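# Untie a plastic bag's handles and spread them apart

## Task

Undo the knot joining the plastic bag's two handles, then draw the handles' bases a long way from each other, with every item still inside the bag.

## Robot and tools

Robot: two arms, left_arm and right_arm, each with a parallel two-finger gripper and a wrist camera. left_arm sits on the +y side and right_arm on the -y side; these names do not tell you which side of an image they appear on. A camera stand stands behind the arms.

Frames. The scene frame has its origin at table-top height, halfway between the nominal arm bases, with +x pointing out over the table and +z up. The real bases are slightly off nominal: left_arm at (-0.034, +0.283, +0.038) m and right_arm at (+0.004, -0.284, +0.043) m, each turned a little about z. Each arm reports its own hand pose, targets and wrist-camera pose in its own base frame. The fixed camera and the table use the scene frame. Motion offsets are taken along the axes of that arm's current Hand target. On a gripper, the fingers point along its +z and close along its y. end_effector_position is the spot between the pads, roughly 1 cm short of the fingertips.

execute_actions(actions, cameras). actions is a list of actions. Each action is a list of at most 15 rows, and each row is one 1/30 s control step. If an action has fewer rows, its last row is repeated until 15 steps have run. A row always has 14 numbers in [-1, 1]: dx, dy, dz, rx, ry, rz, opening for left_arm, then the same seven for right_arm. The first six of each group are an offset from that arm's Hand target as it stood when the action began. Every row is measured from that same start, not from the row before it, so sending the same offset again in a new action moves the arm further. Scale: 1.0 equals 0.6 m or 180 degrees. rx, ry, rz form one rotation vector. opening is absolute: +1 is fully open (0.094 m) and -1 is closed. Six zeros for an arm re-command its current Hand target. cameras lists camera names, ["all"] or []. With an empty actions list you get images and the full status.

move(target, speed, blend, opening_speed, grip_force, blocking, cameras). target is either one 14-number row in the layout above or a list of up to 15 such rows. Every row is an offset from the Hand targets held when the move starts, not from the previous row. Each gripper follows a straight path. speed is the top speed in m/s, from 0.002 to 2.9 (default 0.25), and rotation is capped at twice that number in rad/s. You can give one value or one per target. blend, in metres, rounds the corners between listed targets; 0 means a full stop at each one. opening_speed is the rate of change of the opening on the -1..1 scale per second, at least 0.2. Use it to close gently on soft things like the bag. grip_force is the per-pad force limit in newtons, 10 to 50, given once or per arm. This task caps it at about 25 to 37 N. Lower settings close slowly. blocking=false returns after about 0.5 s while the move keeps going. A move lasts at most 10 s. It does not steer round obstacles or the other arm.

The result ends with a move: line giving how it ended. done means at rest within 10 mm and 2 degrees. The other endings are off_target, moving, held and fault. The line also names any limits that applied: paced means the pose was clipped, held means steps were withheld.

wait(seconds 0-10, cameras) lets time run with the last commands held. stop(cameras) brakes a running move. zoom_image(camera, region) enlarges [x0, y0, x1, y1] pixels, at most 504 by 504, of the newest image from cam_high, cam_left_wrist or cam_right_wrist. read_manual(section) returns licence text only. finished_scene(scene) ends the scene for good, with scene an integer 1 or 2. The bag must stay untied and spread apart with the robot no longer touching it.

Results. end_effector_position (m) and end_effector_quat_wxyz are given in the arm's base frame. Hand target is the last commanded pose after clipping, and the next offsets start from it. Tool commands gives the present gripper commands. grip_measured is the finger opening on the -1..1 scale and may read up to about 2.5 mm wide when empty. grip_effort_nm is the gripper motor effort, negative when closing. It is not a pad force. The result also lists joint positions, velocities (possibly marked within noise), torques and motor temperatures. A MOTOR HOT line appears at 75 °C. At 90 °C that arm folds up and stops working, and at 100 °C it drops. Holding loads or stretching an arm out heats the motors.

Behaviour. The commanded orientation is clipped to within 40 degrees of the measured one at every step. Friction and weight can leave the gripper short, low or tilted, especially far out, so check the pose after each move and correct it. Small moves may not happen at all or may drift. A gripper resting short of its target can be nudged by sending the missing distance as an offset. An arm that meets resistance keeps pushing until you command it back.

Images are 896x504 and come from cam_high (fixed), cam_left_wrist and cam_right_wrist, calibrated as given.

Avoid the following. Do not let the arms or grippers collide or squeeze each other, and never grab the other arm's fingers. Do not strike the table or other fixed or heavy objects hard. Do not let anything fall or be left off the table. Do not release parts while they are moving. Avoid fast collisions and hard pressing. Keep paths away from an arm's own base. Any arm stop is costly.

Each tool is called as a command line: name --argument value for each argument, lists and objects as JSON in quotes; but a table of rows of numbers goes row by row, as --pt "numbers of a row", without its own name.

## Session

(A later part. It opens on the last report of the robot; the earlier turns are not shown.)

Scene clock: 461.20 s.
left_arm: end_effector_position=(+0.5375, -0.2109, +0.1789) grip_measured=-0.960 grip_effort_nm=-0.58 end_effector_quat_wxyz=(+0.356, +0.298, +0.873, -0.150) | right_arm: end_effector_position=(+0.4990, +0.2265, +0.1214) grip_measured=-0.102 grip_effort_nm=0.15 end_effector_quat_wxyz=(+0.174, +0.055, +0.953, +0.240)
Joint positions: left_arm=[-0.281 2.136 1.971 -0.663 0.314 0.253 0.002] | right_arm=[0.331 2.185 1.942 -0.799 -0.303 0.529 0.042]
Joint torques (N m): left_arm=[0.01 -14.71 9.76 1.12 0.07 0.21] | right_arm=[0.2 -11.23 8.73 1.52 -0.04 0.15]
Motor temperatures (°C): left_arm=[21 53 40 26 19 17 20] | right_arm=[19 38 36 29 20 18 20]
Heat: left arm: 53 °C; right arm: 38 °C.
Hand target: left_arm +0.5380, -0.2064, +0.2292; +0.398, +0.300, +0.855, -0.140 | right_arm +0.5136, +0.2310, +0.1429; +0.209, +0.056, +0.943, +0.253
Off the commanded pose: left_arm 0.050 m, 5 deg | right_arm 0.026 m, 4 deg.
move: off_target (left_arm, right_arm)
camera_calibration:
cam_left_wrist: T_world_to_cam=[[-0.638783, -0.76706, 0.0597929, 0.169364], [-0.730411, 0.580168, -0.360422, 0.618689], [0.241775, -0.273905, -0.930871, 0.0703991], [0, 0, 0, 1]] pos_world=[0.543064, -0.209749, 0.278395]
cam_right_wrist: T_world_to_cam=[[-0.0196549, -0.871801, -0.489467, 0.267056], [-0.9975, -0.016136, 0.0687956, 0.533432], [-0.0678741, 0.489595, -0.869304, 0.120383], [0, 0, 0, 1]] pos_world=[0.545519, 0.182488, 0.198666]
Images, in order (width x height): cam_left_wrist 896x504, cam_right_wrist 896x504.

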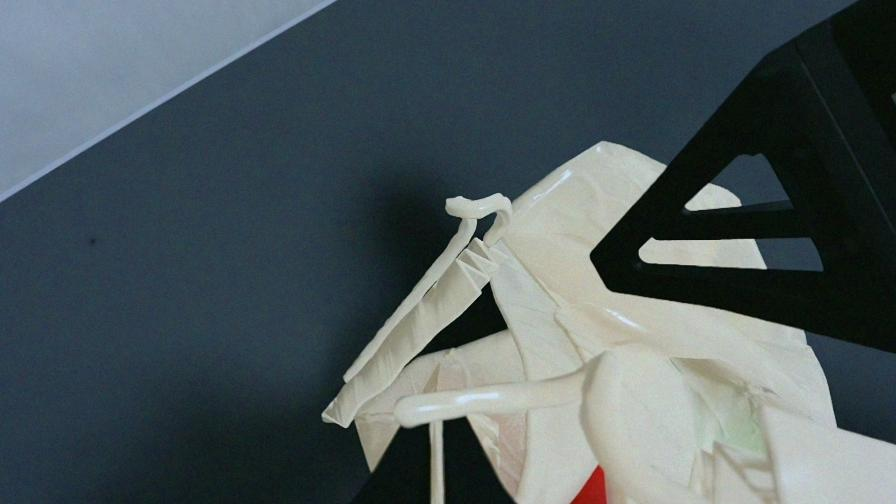

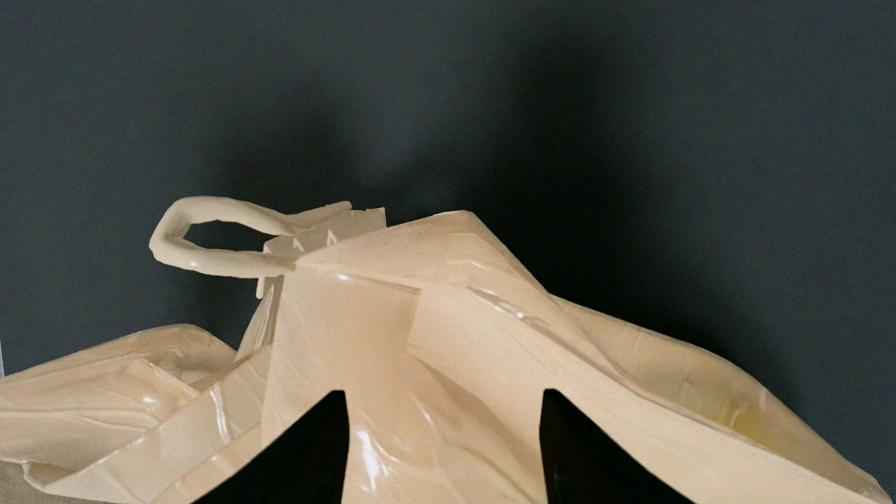

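move --pt "0 0 0 0 0 0 -1 0 0 0 0 0 0 -1" --pt "0 0 0 0 0 0 -1 0 -0.17 -0.13 0 0 0 -1" --speed 0.08 --cameras '["all"]'

Scene clock: 472.67 s.
left_arm: end_effector_position=(+0.5375, -0.2109, +0.1789) grip_measured=-0.960 grip_effort_nm=-0.58 end_effector_quat_wxyz=(+0.356, +0.298, +0.873, -0.150) | right_arm: end_effector_position=(+0.4849, +0.1048, +0.1336) grip_measured=-0.996 grip_effort_nm=-0.17 end_effector_quat_wxyz=(+0.192, +0.072, +0.948, +0.245)
Joint positions: left_arm=[-0.281 2.136 1.971 -0.663 0.314 0.253 0.002] | right_arm=[0.069 2.001 1.704 -0.786 -0.421 0.327 0]
Joint torques (N m): left_arm=[0.02 -14.69 9.76 1.12 0.08 0.21] | right_arm=[0.01 -12.75 5.44 1.06 -0.38 -0.22]
Heat: left arm: 52 °C; right arm: 38 °C.
Hand target: left_arm +0.5380, -0.2064, +0.2292; +0.398, +0.300, +0.855, -0.140 | right_arm +0.4808, +0.1073, +0.1532; +0.209, +0.056, +0.943, +0.253
Off the commanded pose: left_arm 0.050 m, 5 deg | right_arm 0.020 m, 3 deg.
move: off_target (left_arm, right_arm)
camera_calibration:
cam_left_wrist: T_world_to_cam=[[-0.638783, -0.76706, 0.0597929, 0.169364], [-0.730411, 0.580168, -0.360422, 0.618689], [0.241775, -0.273905, -0.930871, 0.0703991], [0, 0, 0, 1]] pos_world=[0.543064, -0.209749, 0.278395]
cam_right_wrist: T_world_to_cam=[[-0.0401175, -0.862435, -0.504576, 0.177663], [-0.998904, 0.0224252, 0.0410903, 0.516978], [-0.0241225, 0.505672, -0.862389, 0.165833], [0, 0, 0, 1]] pos_world=[0.527539, 0.0577723, 0.211414]

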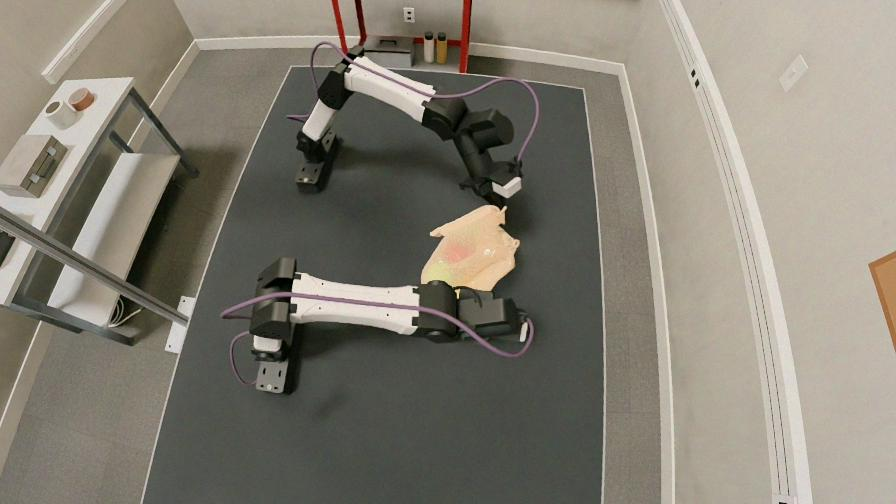

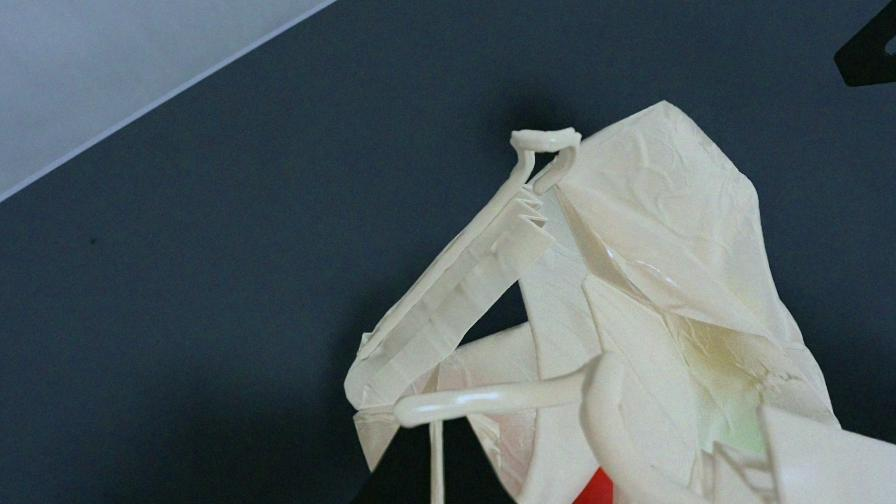

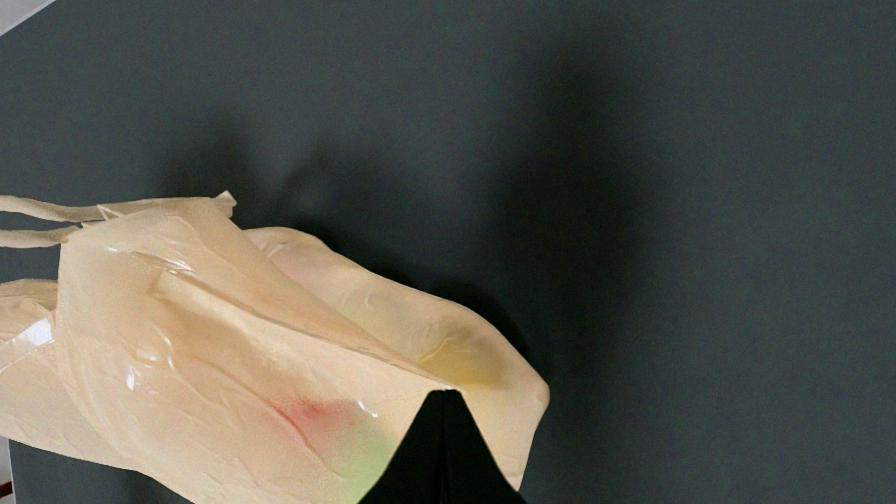

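move --pt "0 0 0 0 0 0 -1 -0.06 0.248 0.005 0 0 0 -0.1" --pt "0 0 0 0 0 0 -1 -0.023 0.21 0.128 0 0 0 -0.1" --speed 0.15 --cameras '["cam_left_wrist","cam_right_wrist"]'

Scene clock: 489.23 s.
left_arm: end_effector_position=(+0.5375, -0.2109, +0.1789) grip_measured=-0.960 grip_effort_nm=-0.58 end_effector_quat_wxyz=(+0.356, +0.298, +0.873, -0.150) | right_arm: end_effector_position=(+0.5201, +0.2453, +0.1306) grip_measured=-0.102 grip_effort_nm=0.15 end_effector_quat_wxyz=(+0.173, +0.056, +0.954, +0.239)
Joint positions: left_arm=[-0.281 2.136 1.971 -0.663 0.314 0.253 0.002] | right_arm=[0.354 2.326 2.215 -0.929 -0.29 0.551 0.042]
Joint torques (N m): left_arm=[0.02 -14.69 9.76 1.12 0.08 0.21] | right_arm=[0.17 -15.3 5.82 1.51 -0.06 0.15]
Heat: left arm: 52 °C; right arm: 42 °C.
Hand target: left_arm +0.5380, -0.2064, +0.2292; +0.398, +0.300, +0.855, -0.140 | right_arm +0.5256, +0.2484, +0.1609; +0.209, +0.056, +0.943, +0.253
Off the commanded pose: left_arm 0.050 m, 5 deg | right_arm 0.031 m, 5 deg.
move: off_target (left_arm, right_arm)
camera_calibration:
cam_left_wrist: T_world_to_cam=[[-0.638783, -0.76706, 0.0597929, 0.169364], [-0.730411, 0.580168, -0.360422, 0.618689], [0.241775, -0.273905, -0.930871, 0.0703991], [0, 0, 0, 1]] pos_world=[0.543064, -0.209749, 0.278395]
cam_right_wrist: T_world_to_cam=[[-0.0230713, -0.873211, -0.486796, 0.29012], [-0.997242, -0.0142536, 0.0728316, 0.553093], [-0.0705359, 0.487134, -0.870474, 0.122821], [0, 0, 0, 1]] pos_world=[0.566925, 0.201389, 0.20786]
Images, in order (width x height): cam_left_wrist 896x504, cam_right_wrist 896x504.

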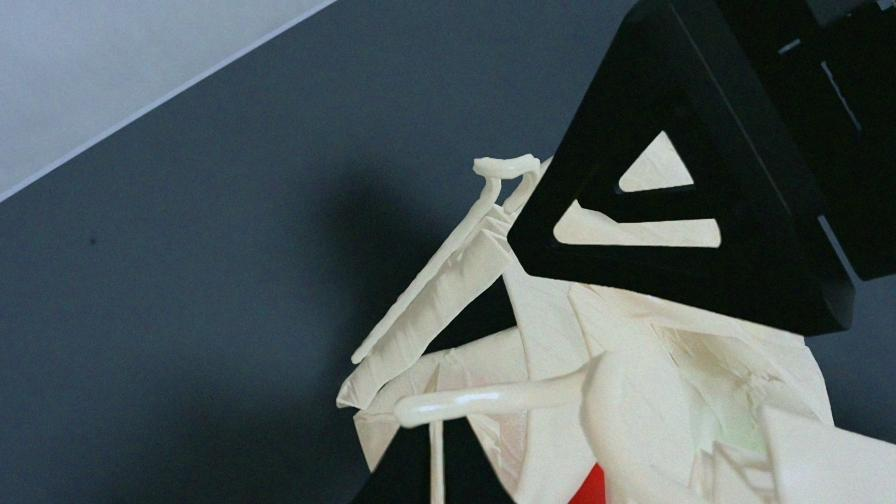

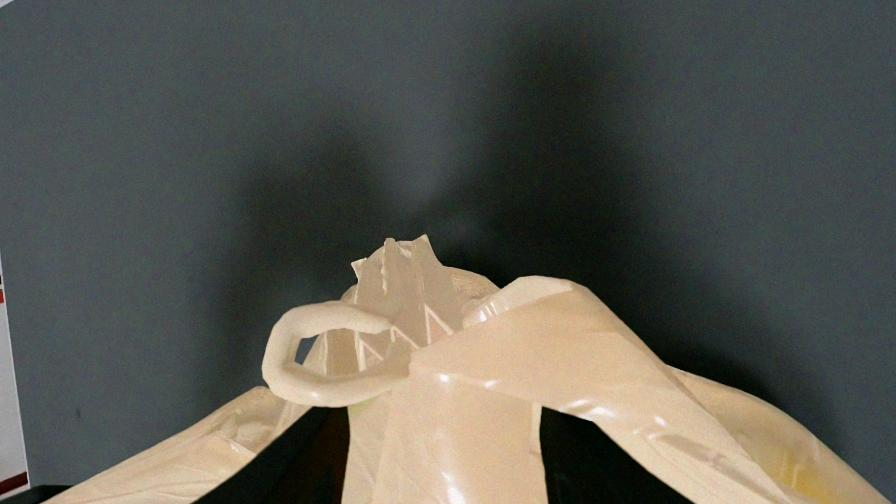

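move --pt "0 0 0 0 0 0 -1 -0.025 0.01 -0.003 0 0 0 -0.1" --pt "0 0 0 0 0 0 -1 -0.025 0.01 -0.003 0 0 0 -1" --speed 0.1 --cameras '["cam_right_wrist"]'

Scene clock: 496.83 s.
left_arm: end_effector_position=(+0.5375, -0.2109, +0.1789) grip_measured=-0.960 grip_effort_nm=-0.58 end_effector_quat_wxyz=(+0.356, +0.298, +0.873, -0.150) | right_arm: end_effector_position=(+0.5374, +0.2498, +0.1600) grip_measured=-0.931 grip_effort_nm=-0.54 end_effector_quat_wxyz=(+0.203, +0.052, +0.945, +0.251)
Joint positions: left_arm=[-0.281 2.136 1.971 -0.663 0.314 0.253 0.002] | right_arm=[0.351 2.375 2.384 -0.98 -0.29 0.551 0.003]
Joint torques (N m): left_arm=[0.02 -14.71 9.76 1.12 0.07 0.21] | right_arm=[-0.4 -11.67 8.77 1.01 -0.08 0.11]
Motor temperatures (°C): left_arm=[21 52 40 25 19 17 20] | right_arm=[19 43 35 29 20 18 20]
Heat: left arm: 52 °C; right arm: 43 °C.
Hand target: left_arm +0.5380, -0.2064, +0.2292; +0.398, +0.300, +0.855, -0.140 | right_arm +0.5384, +0.2496, +0.1708; +0.209, +0.056, +0.943, +0.253
Off the commanded pose: left_arm 0.050 m, 5 deg | right_arm 0.011 m, 1 deg.
move: off_target (left_arm, right_arm); target 2's new opening was sent with right_arm's hand 0.011 m and 1 deg from that target
camera_calibration:
cam_right_wrist: T_world_to_cam=[[0.00645117, -0.861338, -0.507991, 0.293291], [-0.999896, -0.0121036, 0.0078245, 0.579541], [-0.012888, 0.507888, -0.861327, 0.109863], [0, 0, 0, 1]] pos_world=[0.579004, 0.203839, 0.239082]
Images, in order (width x height): cam_right_wrist 896x504.

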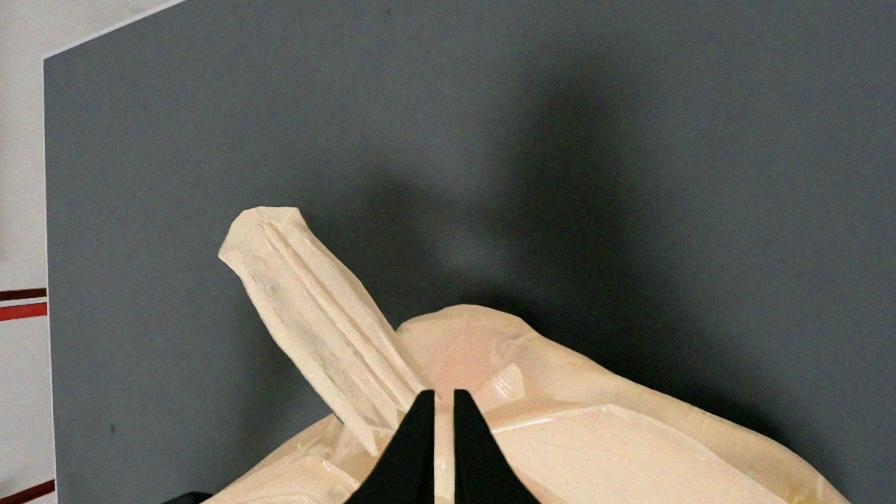

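move --target '[0.115,0.026,0.07,0,0,0,-1,-0.01,-0.34,-0.1,0,0,0,-1]' --speed 0.08 --cameras '["all"]'

Scene clock: 509.40 s.
left_arm: end_effector_position=(+0.5305, -0.1891, +0.1130) grip_measured=-0.960 grip_effort_nm=-0.58 end_effector_quat_wxyz=(+0.351, +0.296, +0.875, -0.152) | right_arm: end_effector_position=(+0.5133, +0.0436, +0.0962) grip_measured=-0.996 grip_effort_nm=-0.17 end_effector_quat_wxyz=(+0.174, +0.075, +0.949, +0.252)
Joint positions: left_arm=[-0.238 2.11 1.676 -0.416 0.344 0.284 0.002] | right_arm=[-0.078 2.182 1.847 -0.848 -0.501 0.179 0]
Joint torques (N m): left_arm=[0.14 -14.16 5.55 1.66 0.1 0.23] | right_arm=[-0.01 -13.86 5.49 1.2 -0.29 -0.21]
Heat: left arm: 54 °C; right arm: 43 °C.
Hand target: left_arm +0.5382, -0.1866, +0.1493; +0.398, +0.300, +0.855, -0.140 | right_arm +0.5187, +0.0444, +0.1181; +0.209, +0.056, +0.943, +0.253
Off the commanded pose: left_arm 0.037 m, 6 deg | right_arm 0.023 m, 5 deg.
move: off_target (left_arm, right_arm)
camera_calibration:
cam_left_wrist: T_world_to_cam=[[-0.637357, -0.767581, 0.0677933, 0.183851], [-0.735188, 0.579381, -0.351875, 0.578571], [0.230814, -0.274111, -0.933589, 0.0227818], [0, 0, 0, 1]] pos_world=[0.537278, -0.187848, 0.21239]
cam_right_wrist: T_world_to_cam=[[-0.0522897, -0.854388, -0.516999, 0.114069], [-0.997051, 0.0155422, 0.0751577, 0.544327], [-0.0561785, 0.519404, -0.85268, 0.180096], [0, 0, 0, 1]] pos_world=[0.558803, -0.00454368, 0.171627]

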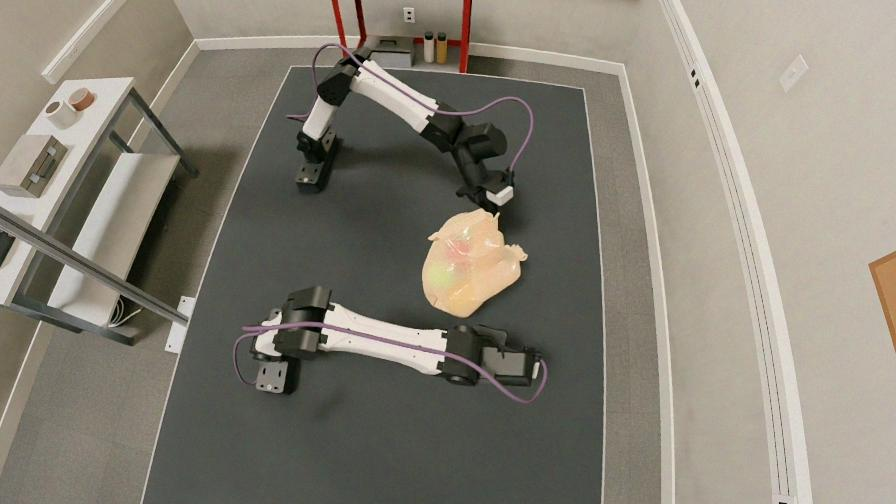

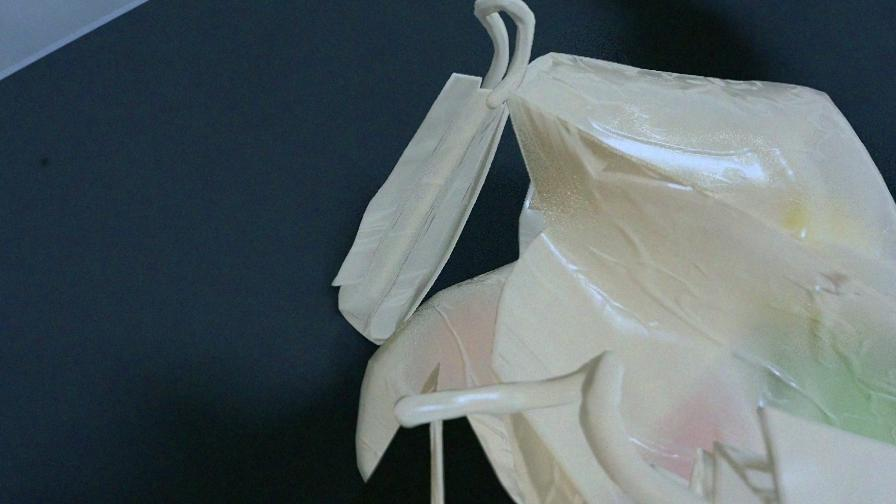

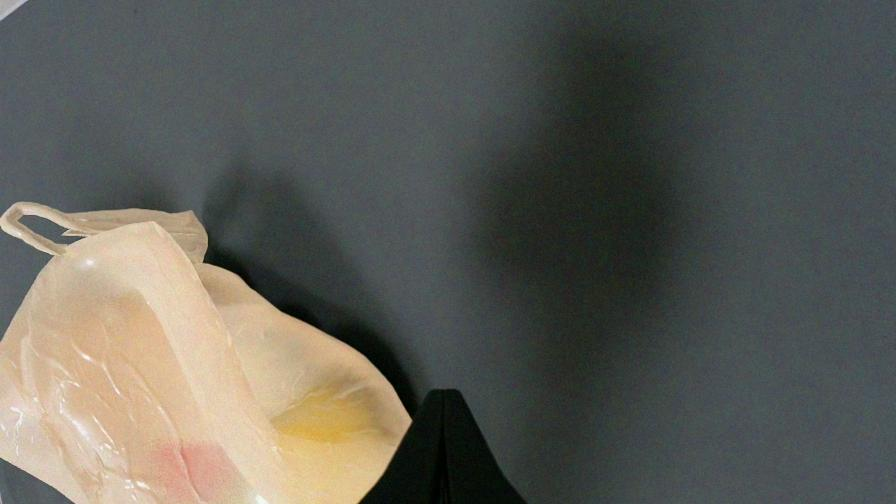

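move --pt "0.17 -0.005 -0.075 0 0 0 -1 0 0 0 0 0 0 -1" --pt "0.17 -0.005 -0.075 0 0 0 0 0 0 0 0 0 0 -1" --speed 0.08 --cameras '["all"]'

Scene clock: 522.00 s.
left_arm: end_effector_position=(+0.4515, -0.1256, +0.0726) grip_measured=-0.003 grip_effort_nm=0.14 end_effector_quat_wxyz=(+0.357, +0.292, +0.875, -0.143) | right_arm: end_effector_position=(+0.5133, +0.0436, +0.0962) grip_measured=-0.996 grip_effort_nm=-0.17 end_effector_quat_wxyz=(+0.174, +0.075, +0.949, +0.252)
Joint positions: left_arm=[-0.127 1.834 1.112 -0.146 0.397 0.37 0.047] | right_arm=[-0.078 2.182 1.847 -0.848 -0.501 0.179 0]
Joint torques (N m): left_arm=[0.5 -11.07 5.04 1.61 0.44 0.23] | right_arm=[0.12 -13.83 5.45 1.2 -0.32 -0.22]
Motor temperatures (°C): left_arm=[21 56 39 26 19 17 20] | right_arm=[19 44 34 29 20 18 20]
Heat: left arm: 56 °C; right arm: 44 °C.
Hand target: left_arm +0.4582, -0.1263, +0.1002; +0.398, +0.300, +0.855, -0.140 | right_arm +0.5187, +0.0444, +0.1181; +0.209, +0.056, +0.943, +0.253
Off the commanded pose: left_arm 0.028 m, 5 deg | right_arm 0.023 m, 5 deg.
move: off_target (left_arm, right_arm); target 2's new opening was sent with left_arm's hand 0.029 m and 5 deg from that target
camera_calibration:
cam_left_wrist: T_world_to_cam=[[-0.626051, -0.778153, 0.0503732, 0.179723], [-0.738988, 0.571439, -0.356867, 0.470575], [0.248912, -0.260642, -0.932796, 0.0141848], [0, 0, 0, 1]] pos_world=[0.456735, -0.125356, 0.172111]
cam_right_wrist: T_world_to_cam=[[-0.0522897, -0.854388, -0.516999, 0.114069], [-0.997051, 0.0155422, 0.0751577, 0.544327], [-0.0561785, 0.519404, -0.85268, 0.180096], [0, 0, 0, 1]] pos_world=[0.558803, -0.00454368, 0.171627]

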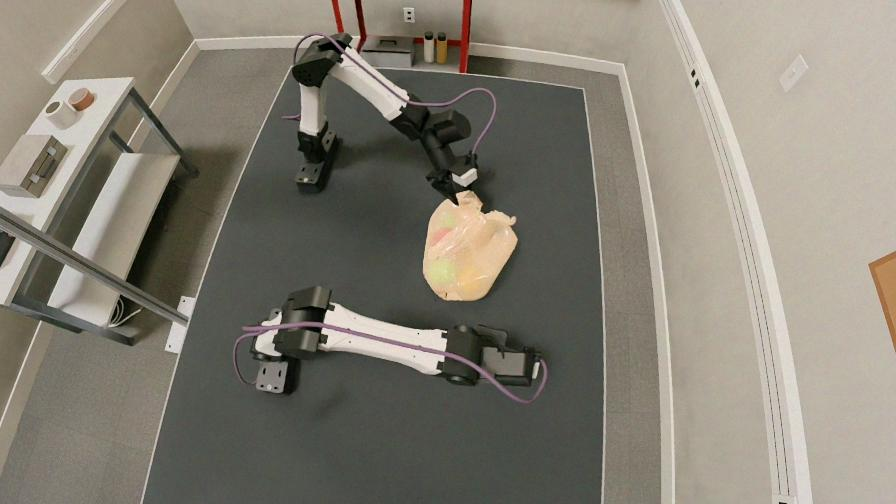

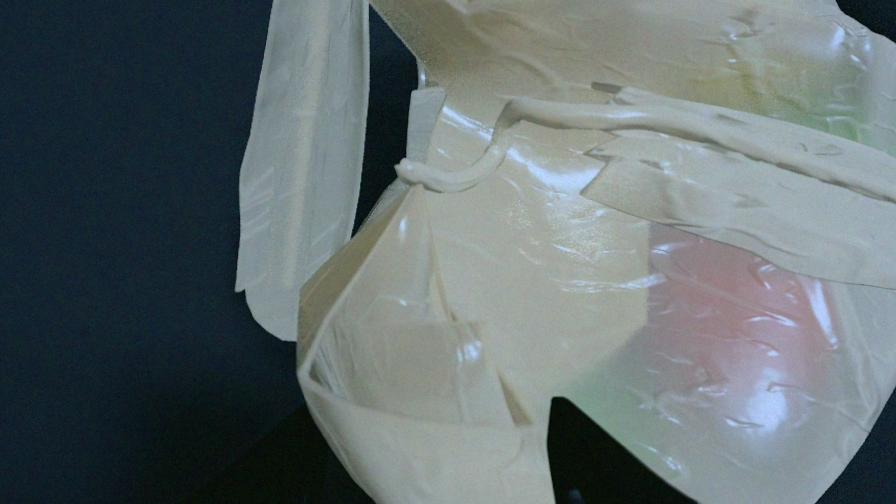

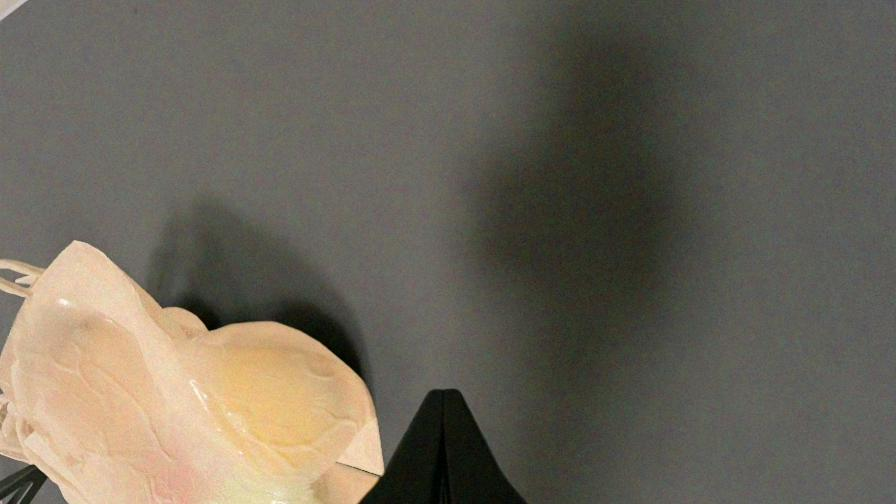

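Retreat left backward and look.

move --target '[-0.05,0,-0.25,0,0,0,0,0,0,0,0,0,0,-1]' --speed 0.15 --cameras '["all"]'

zoom_image --camera "cam_high" --region '[400, 170, 560, 320]'

Scene clock: 530.27 s.
left_arm: end_effector_position=(+0.3832, -0.0663, +0.1962) grip_measured=-0.003 grip_effort_nm=0.14 end_effector_quat_wxyz=(+0.377, +0.292, +0.868, -0.142) | right_arm: end_effector_position=(+0.5133, +0.0436, +0.0962) grip_measured=-0.996 grip_effort_nm=-0.17 end_effector_quat_wxyz=(+0.174, +0.075, +0.949, +0.252)
Joint positions: left_arm=[0.052 1.44 1.184 -0.635 0.518 0.514 0.047] | right_arm=[-0.078 2.182 1.847 -0.848 -0.501 0.179 0]
Joint torques (N m): left_arm=[0.42 -6.61 9.33 0.98 0.53 0.23] | right_arm=[-0.16 -13.81 5.34 1.16 -0.33 -0.2]
Heat: left arm: 54 °C; right arm: 45 °C.
Hand target: left_arm +0.3837, -0.0665, +0.2197; +0.398, +0.300, +0.855, -0.140 | right_arm +0.5187, +0.0444, +0.1181; +0.209, +0.056, +0.943, +0.253
Off the commanded pose: left_arm 0.023 m, 3 deg | right_arm 0.023 m, 5 deg.
move: off_target (left_arm, right_arm)
camera_calibration:
cam_left_wrist: T_world_to_cam=[[-0.625738, -0.779262, 0.0346735, 0.179799], [-0.725379, 0.564974, -0.39323, 0.431844], [0.28684, -0.27121, -0.918786, 0.143912], [0, 0, 0, 1]] pos_world=[0.384478, -0.0648393, 0.295804]
cam_right_wrist: T_world_to_cam=[[-0.0522897, -0.854388, -0.516999, 0.114069], [-0.997051, 0.0155422, 0.0751577, 0.544327], [-0.0561785, 0.519404, -0.85268, 0.180096], [0, 0, 0, 1]] pos_world=[0.558803, -0.00454368, 0.171627]

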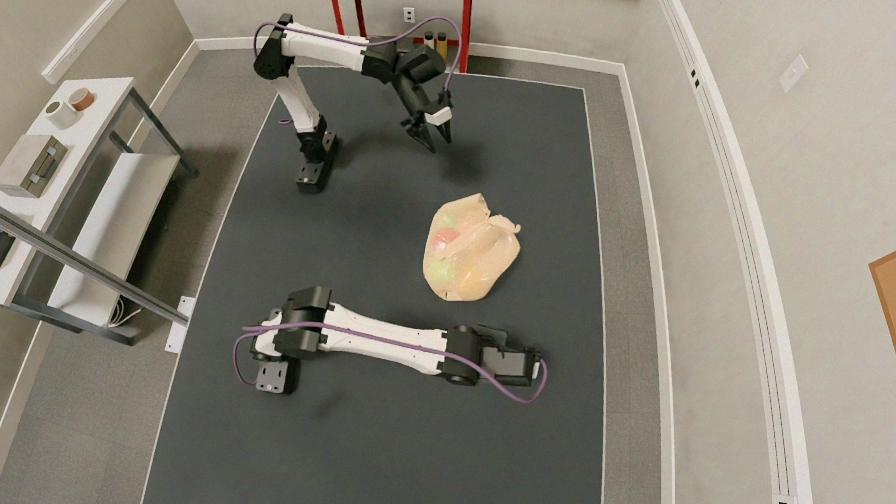

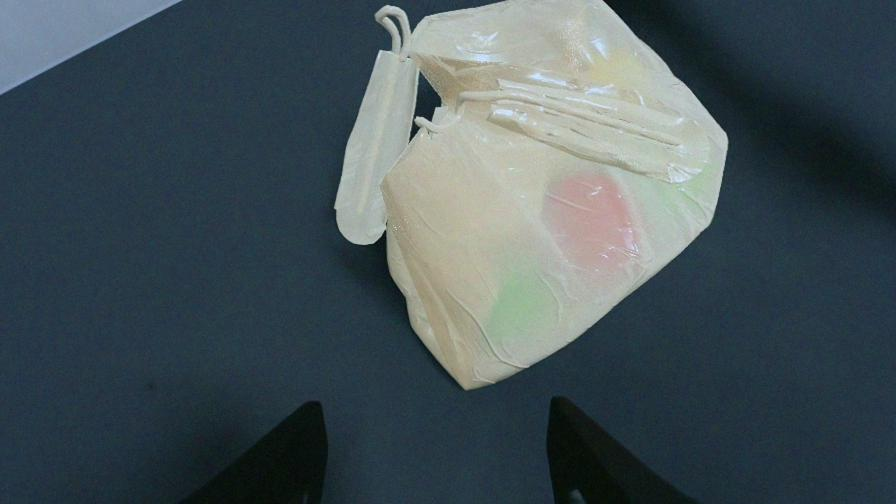

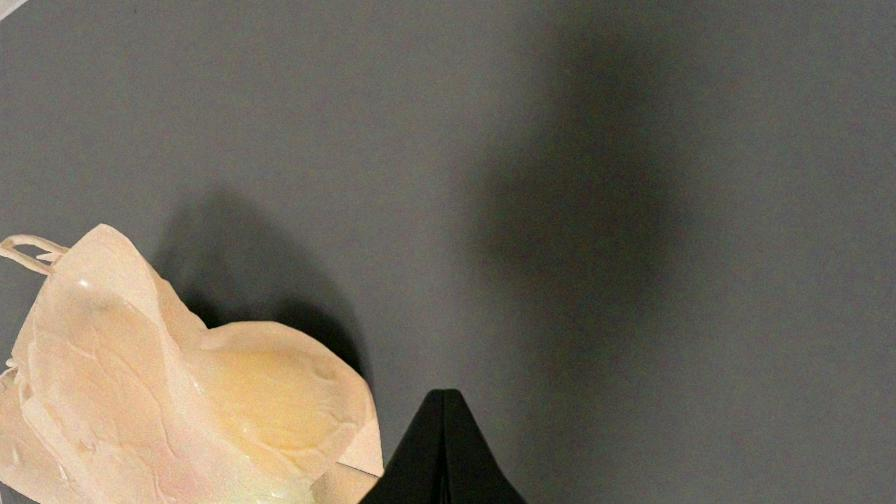

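Scaled by 3.150 from the camera's 896x504 image, which has a finer 1280x720 frame.

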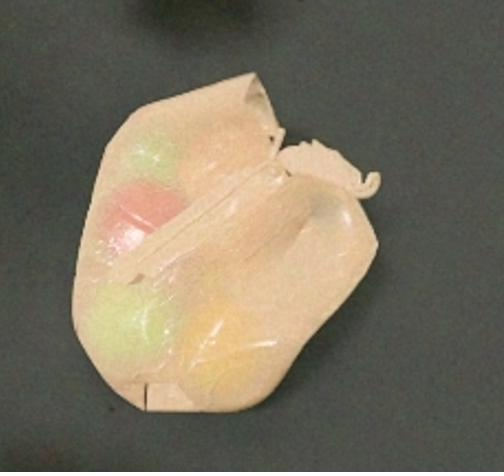

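move --pt "0 0 0 0 0 0 0 -0.05 0 -0.15 0 0 0.36 0" --pt "0 0 0 0 0 0 0 0.067 0.358 0.066 0 0 0.36 0" --speed 0.25 --blend 0.03 --cameras '["cam_left_wrist","cam_right_wrist"]'

Scene clock: 561.93 s.
left_arm: end_effector_position=(+0.3830, -0.0663, +0.1960) grip_measured=-0.003 grip_effort_nm=0.14 end_effector_quat_wxyz=(+0.376, +0.292, +0.868, -0.142) | right_arm: end_effector_position=(+0.4853, +0.2551, +0.1640) grip_measured=-0.002 grip_effort_nm=0.15 end_effector_quat_wxyz=(+0.023, +0.552, +0.777, +0.301)
Joint positions: left_arm=[0.052 1.44 1.184 -0.637 0.518 0.514 0.047] | right_arm=[0.4 2.168 2.075 -0.918 -0.267 1.713 0.047]
Joint torques (N m): left_arm=[0.4 -6.61 9.33 0.98 0.54 0.23] | right_arm=[-0.24 -10.25 8.7 1.38 -0.08 0.13]
Motor temperatures (°C): left_arm=[21 44 41 25 19 17 19] | right_arm=[19 46 33 29 20 17 20]
Heat: left arm: 44 °C; right arm: 46 °C.
Hand target: left_arm +0.3837, -0.0665, +0.2197; +0.398, +0.300, +0.855, -0.140 | right_arm +0.4988, +0.2569, +0.1797; +0.041, +0.552, +0.767, +0.325
Off the commanded pose: left_arm 0.024 m, 3 deg | right_arm 0.021 m, 4 deg.
move: off_target (left_arm, right_arm)
camera_calibration:
cam_left_wrist: T_world_to_cam=[[-0.625683, -0.779264, 0.0356267, 0.179441], [-0.725974, 0.564967, -0.39214, 0.4316], [0.285452, -0.271219, -0.919216, 0.144416], [0, 0, 0, 1]] pos_world=[0.38438, -0.0648393, 0.295604]
cam_right_wrist: T_world_to_cam=[[-0.840546, -0.199173, -0.503799, 0.541722], [-0.51006, 0.604314, 0.612081, 0.0333825], [0.182543, 0.77145, -0.609543, -0.0934703], [0, 0, 0, 1]] pos_world=[0.489431, 0.15983, 0.195512]
Images, in order (width x height): cam_left_wrist 896x504, cam_right_wrist 896x504.

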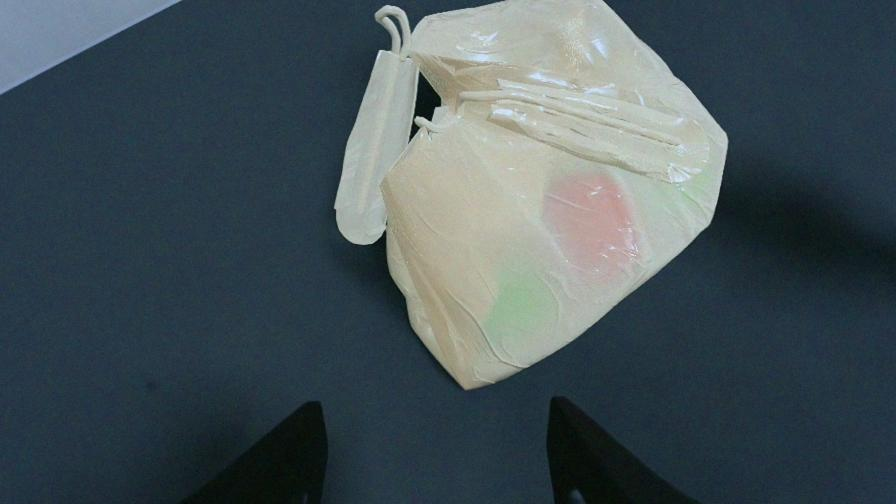

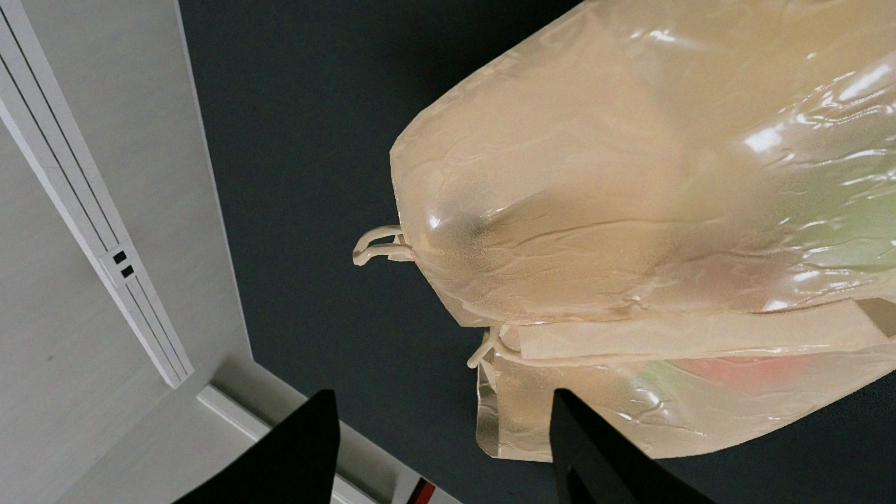

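move --pt "0 0 0 0 0 0 0 0.033 0.082 0.068 0 0 -0.36 -0.2" --pt "0 0 0 0 0 0 0 0.013 0.032 0.212 0 0 -0.36 -0.2" --speed 0.15 --cameras '["cam_left_wrist","cam_right_wrist"]'

Scene clock: 590.33 s.
left_arm: end_effector_position=(+0.3830, -0.0663, +0.1960) grip_measured=-0.003 grip_effort_nm=0.14 end_effector_quat_wxyz=(+0.376, +0.292, +0.868, -0.142) | right_arm: end_effector_position=(+0.5548, +0.3193, +0.0742) grip_measured=-0.198 grip_effort_nm=-0.11 end_effector_quat_wxyz=(+0.177, +0.067, +0.952, +0.240)
Joint positions: left_arm=[0.052 1.44 1.184 -0.637 0.518 0.514 0.047] | right_arm=[0.462 2.76 2.792 -1.035 -0.225 0.667 0.038]
Joint torques (N m): left_arm=[0.4 -6.61 9.33 0.98 0.54 0.23] | right_arm=[0.09 -13.97 7.86 1.56 -0.05 -0.13]
Heat: left arm: 42 °C; right arm: 43 °C.
Hand target: left_arm +0.3837, -0.0665, +0.2197; +0.398, +0.300, +0.855, -0.140 | right_arm +0.5651, +0.3248, +0.0926; +0.209, +0.056, +0.943, +0.253
Off the commanded pose: left_arm 0.024 m, 3 deg | right_arm 0.022 m, 4 deg.
elbow stopped short (right arm): the move would have taken joint 3 (elbow) straighter than the controller allows.
move: off_target (left_arm, right_arm)
camera_calibration:
cam_left_wrist: T_world_to_cam=[[-0.625683, -0.779264, 0.0356267, 0.179441], [-0.725974, 0.564967, -0.39214, 0.4316], [0.285452, -0.271219, -0.919216, 0.144416], [0, 0, 0, 1]] pos_world=[0.38438, -0.0648393, 0.295604]
cam_right_wrist: T_world_to_cam=[[-0.0402033, -0.869344, -0.49257, 0.336826], [-0.997664, 0.00768086, 0.0678728, 0.58642], [-0.0552214, 0.494148, -0.867622, 0.029111], [0, 0, 0, 1]] pos_world=[0.600199, 0.273928, 0.151366]
Images, in order (width x height): cam_left_wrist 896x504, cam_right_wrist 896x504.

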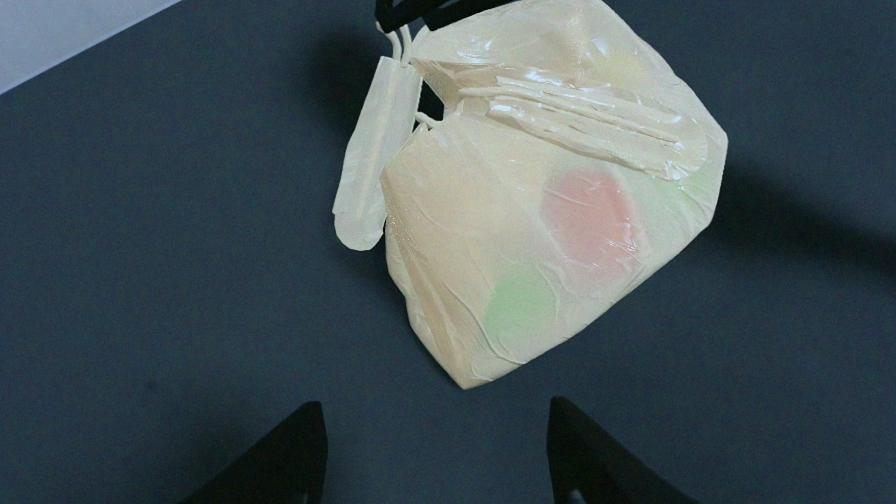

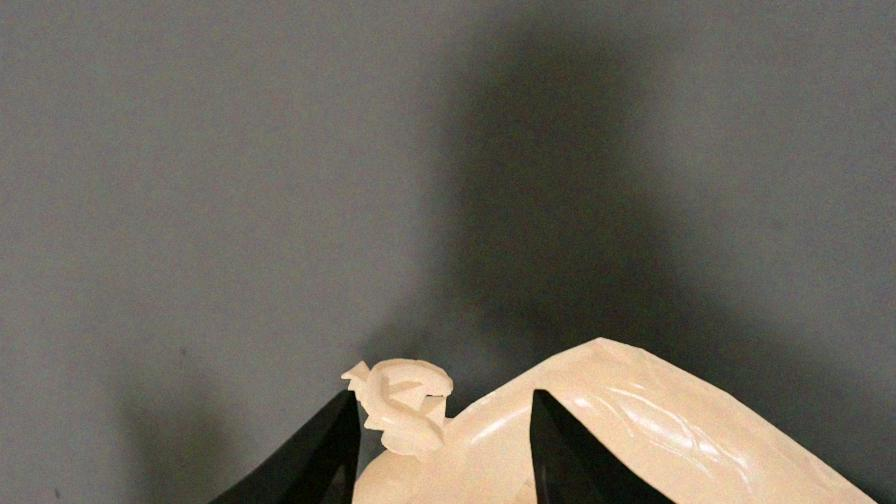

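move --target '[0,0,0,0,0,0,0, 0,0,0,0,0,0,-1]' --cameras '["cam_left_wrist","cam_right_wrist"]'

Scene clock: 608.63 s.
left_arm: end_effector_position=(+0.3830, -0.0663, +0.1960) grip_measured=-0.003 grip_effort_nm=0.14 end_effector_quat_wxyz=(+0.376, +0.292, +0.868, -0.142) | right_arm: end_effector_position=(+0.5558, +0.3176, +0.0742) grip_measured=-0.996 grip_effort_nm=-0.17 end_effector_quat_wxyz=(+0.178, +0.068, +0.952, +0.240)
Joint positions: left_arm=[0.052 1.44 1.184 -0.637 0.518 0.514 0.047] | right_arm=[0.459 2.76 2.792 -1.035 -0.225 0.667 0]
Joint torques (N m): left_arm=[0.4 -6.61 9.33 0.98 0.54 0.23] | right_arm=[0.29 -13.98 7.77 1.58 -0.03 -0.12]
Motor temperatures (°C): left_arm=[21 39 43 24 19 17 19] | right_arm=[19 47 37 30 20 17 20]
Heat: left arm: 43 °C; right arm: 47 °C.
Hand target: left_arm +0.3837, -0.0665, +0.2197; +0.398, +0.300, +0.855, -0.140 | right_arm +0.5651, +0.3248, +0.0926; +0.209, +0.056, +0.943, +0.253
Off the commanded pose: left_arm 0.024 m, 3 deg | right_arm 0.022 m, 4 deg.
move: off_target (left_arm, right_arm)
camera_calibration:
cam_left_wrist: T_world_to_cam=[[-0.625683, -0.779264, 0.0356267, 0.179441], [-0.725974, 0.564967, -0.39214, 0.4316], [0.285452, -0.271219, -0.919216, 0.144416], [0, 0, 0, 1]] pos_world=[0.38438, -0.0648393, 0.295604]
cam_right_wrist: T_world_to_cam=[[-0.0428124, -0.869246, -0.492523, 0.336822], [-0.997639, 0.0107019, 0.0678318, 0.586399], [-0.0536916, 0.494264, -0.867652, 0.0291014], [0, 0, 0, 1]] pos_world=[0.600997, 0.272122, 0.151366]
Images, in order (width x height): cam_left_wrist 896x504, cam_right_wrist 896x504.

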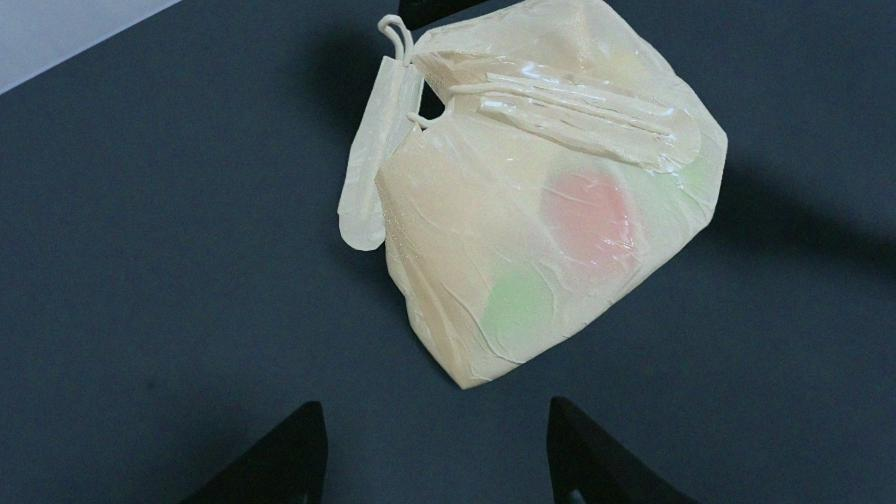

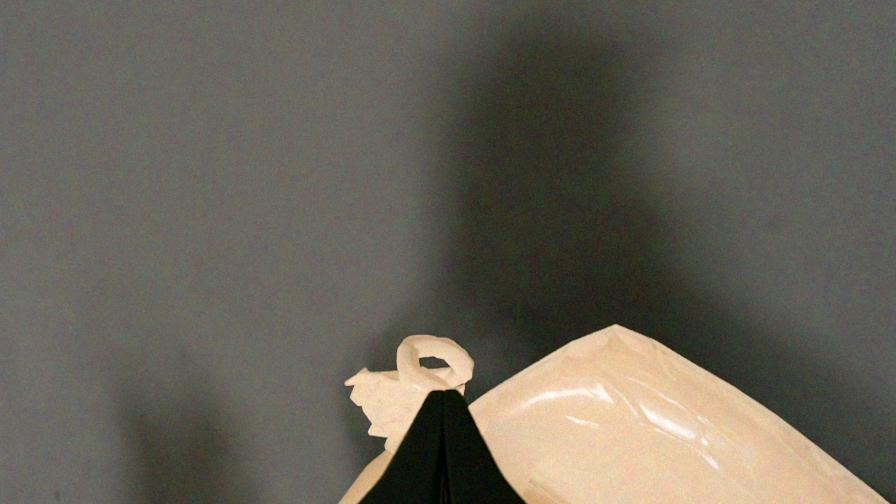

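move --pt "0 0 0 0 0 0 0 0 0 0 0 0 0 -0.2" --pt "0 0 0.1 0 0 0 -0.2 -0.007 -0.01 0.065 0 0 0 -0.2" --pt "0 0 0.1 0 0 0 -0.2 -0.007 -0.01 0.065 0 0 0 -1" --speed 0.08 --cameras '["cam_left_wrist","cam_right_wrist"]'

Scene clock: 644.40 s.
left_arm: end_effector_position=(+0.4104, -0.0951, +0.1750) grip_measured=-0.197 grip_effort_nm=-0.14 end_effector_quat_wxyz=(+0.380, +0.303, +0.861, -0.149) | right_arm: end_effector_position=(+0.5759, +0.3267, +0.0433) grip_measured=-0.938 grip_effort_nm=-0.54 end_effector_quat_wxyz=(+0.200, +0.065, +0.945, +0.250)
Joint positions: left_arm=[-0.034 1.545 1.184 -0.492 0.486 0.457 0.038] | right_arm=[0.459 2.857 2.833 -0.929 -0.221 0.667 0.003]
Joint torques (N m): left_arm=[-0.43 -5.16 6.26 1.63 0.15 0.06] | right_arm=[0.61 -13.64 8.61 1.65 -0.05 -0.03]
Heat: left arm: 43 °C; right arm: 51 °C.
Hand target: left_arm +0.4195, -0.0953, +0.1811; +0.398, +0.300, +0.855, -0.140 | right_arm +0.5854, +0.3364, +0.0605; +0.209, +0.056, +0.943, +0.253
Off the commanded pose: left_arm 0.011 m, 2 deg | right_arm 0.022 m, 2 deg.
elbow stopped short (right arm): the move would have taken joint 3 (elbow) straighter than the controller allows.
move: off_target (left_arm, right_arm); target 2's new opening was sent with left_arm's hand 0.011 m and 2 deg from that target; target 3's new opening was sent with right_arm's hand 0.022 m and 2 deg from that target
camera_calibration:
cam_left_wrist: T_world_to_cam=[[-0.646912, -0.761801, 0.034113, 0.185521], [-0.706046, 0.581464, -0.404226, 0.455058], [0.288104, -0.285584, -0.914023, 0.10621], [0, 0, 0, 1]] pos_world=[0.410708, -0.0929379, 0.274696]
cam_right_wrist: T_world_to_cam=[[-0.021447, -0.85964, -0.510451, 0.315679], [-0.999701, 0.0124396, 0.0210541, 0.611186], [-0.0117491, 0.51075, -0.859649, -0.0309641], [0, 0, 0, 1]] pos_world=[0.61741, 0.279582, 0.121652]
Images, in order (width x height): cam_left_wrist 896x504, cam_right_wrist 896x504.

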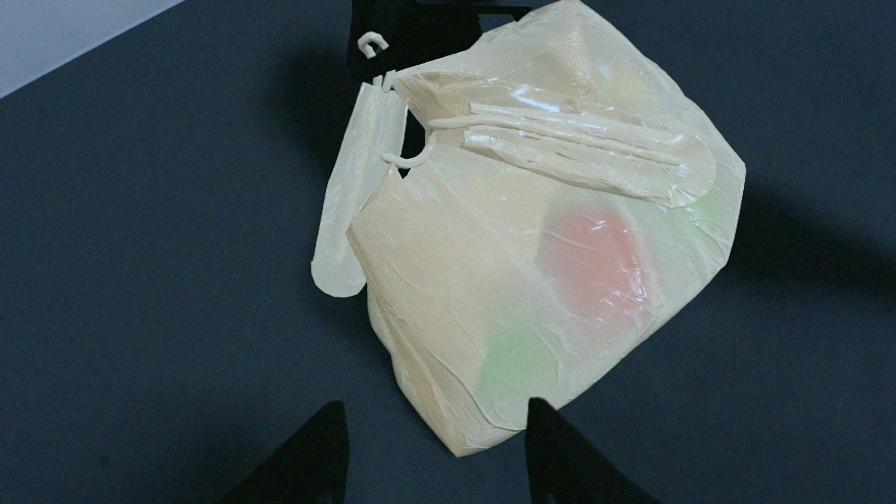

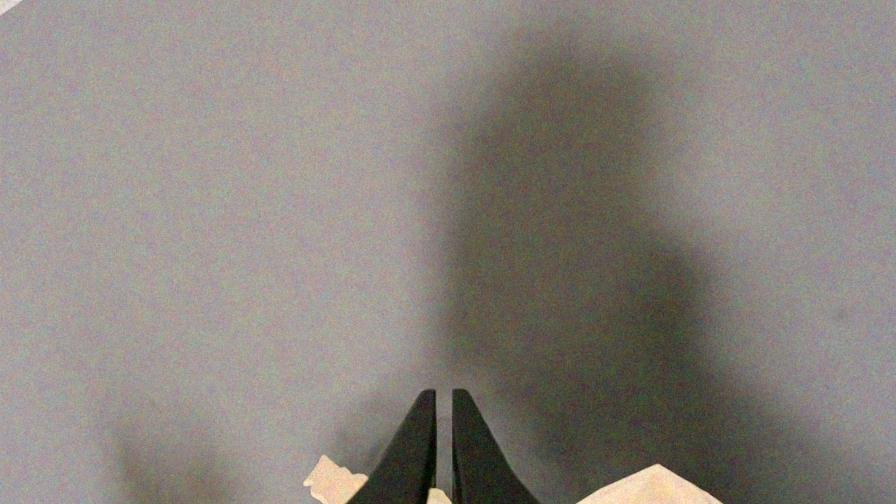

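move --target '[0,0,0,0,0,0,-0.2, -0.022,-0.101,-0.06,0,0,0,-1]' --speed 0.08 --cameras '["cam_left_wrist"]'

Scene clock: 661.87 s.
left_arm: end_effector_position=(+0.4104, -0.0951, +0.1750) grip_measured=-0.197 grip_effort_nm=-0.14 end_effector_quat_wxyz=(+0.380, +0.303, +0.861, -0.149) | right_arm: end_effector_position=(+0.5732, +0.2583, +0.0244) grip_measured=-0.938 grip_effort_nm=-0.54 end_effector_quat_wxyz=(+0.170, +0.075, +0.955, +0.230)
Joint positions: left_arm=[-0.034 1.545 1.184 -0.492 0.486 0.457 0.038] | right_arm=[0.35 2.663 2.419 -0.805 -0.27 0.578 0.003]
Joint torques (N m): left_arm=[-0.43 -5.18 6.27 1.63 0.15 0.06] | right_arm=[0.03 -17.74 5.71 1.45 -0.28 -0.21]
Motor temperatures (°C): left_arm=[21 35 41 27 19 17 19] | right_arm=[19 54 38 30 20 17 20]
Heat: left arm: 41 °C; right arm: 54 °C.
Hand target: left_arm +0.4195, -0.0953, +0.1811; +0.398, +0.300, +0.855, -0.140 | right_arm +0.5822, +0.2648, +0.0633; +0.209, +0.056, +0.943, +0.253
Off the commanded pose: left_arm 0.011 m, 2 deg | right_arm 0.040 m, 6 deg.
move: off_target (left_arm, right_arm)
camera_calibration:
cam_left_wrist: T_world_to_cam=[[-0.646912, -0.761801, 0.034113, 0.185521], [-0.706046, 0.581464, -0.404226, 0.455058], [0.288104, -0.285584, -0.914023, 0.10621], [0, 0, 0, 1]] pos_world=[0.410708, -0.0929379, 0.274696]
Images, in order (width x height): cam_left_wrist 896x504.

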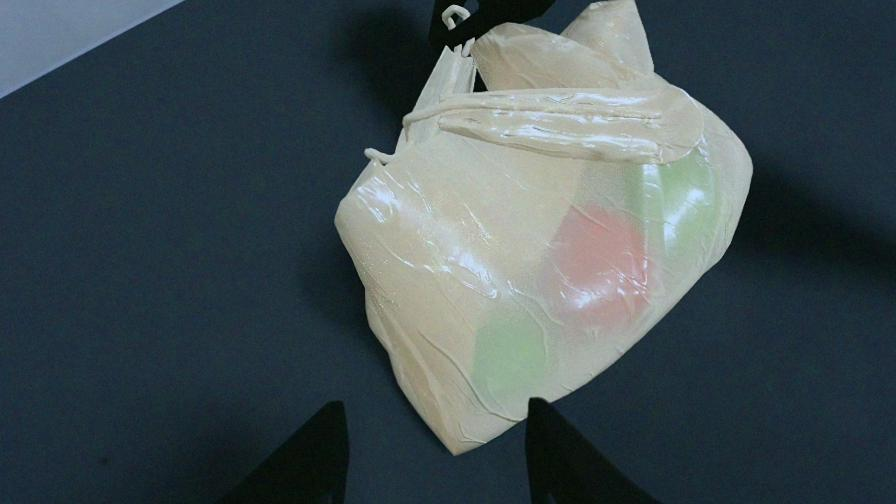

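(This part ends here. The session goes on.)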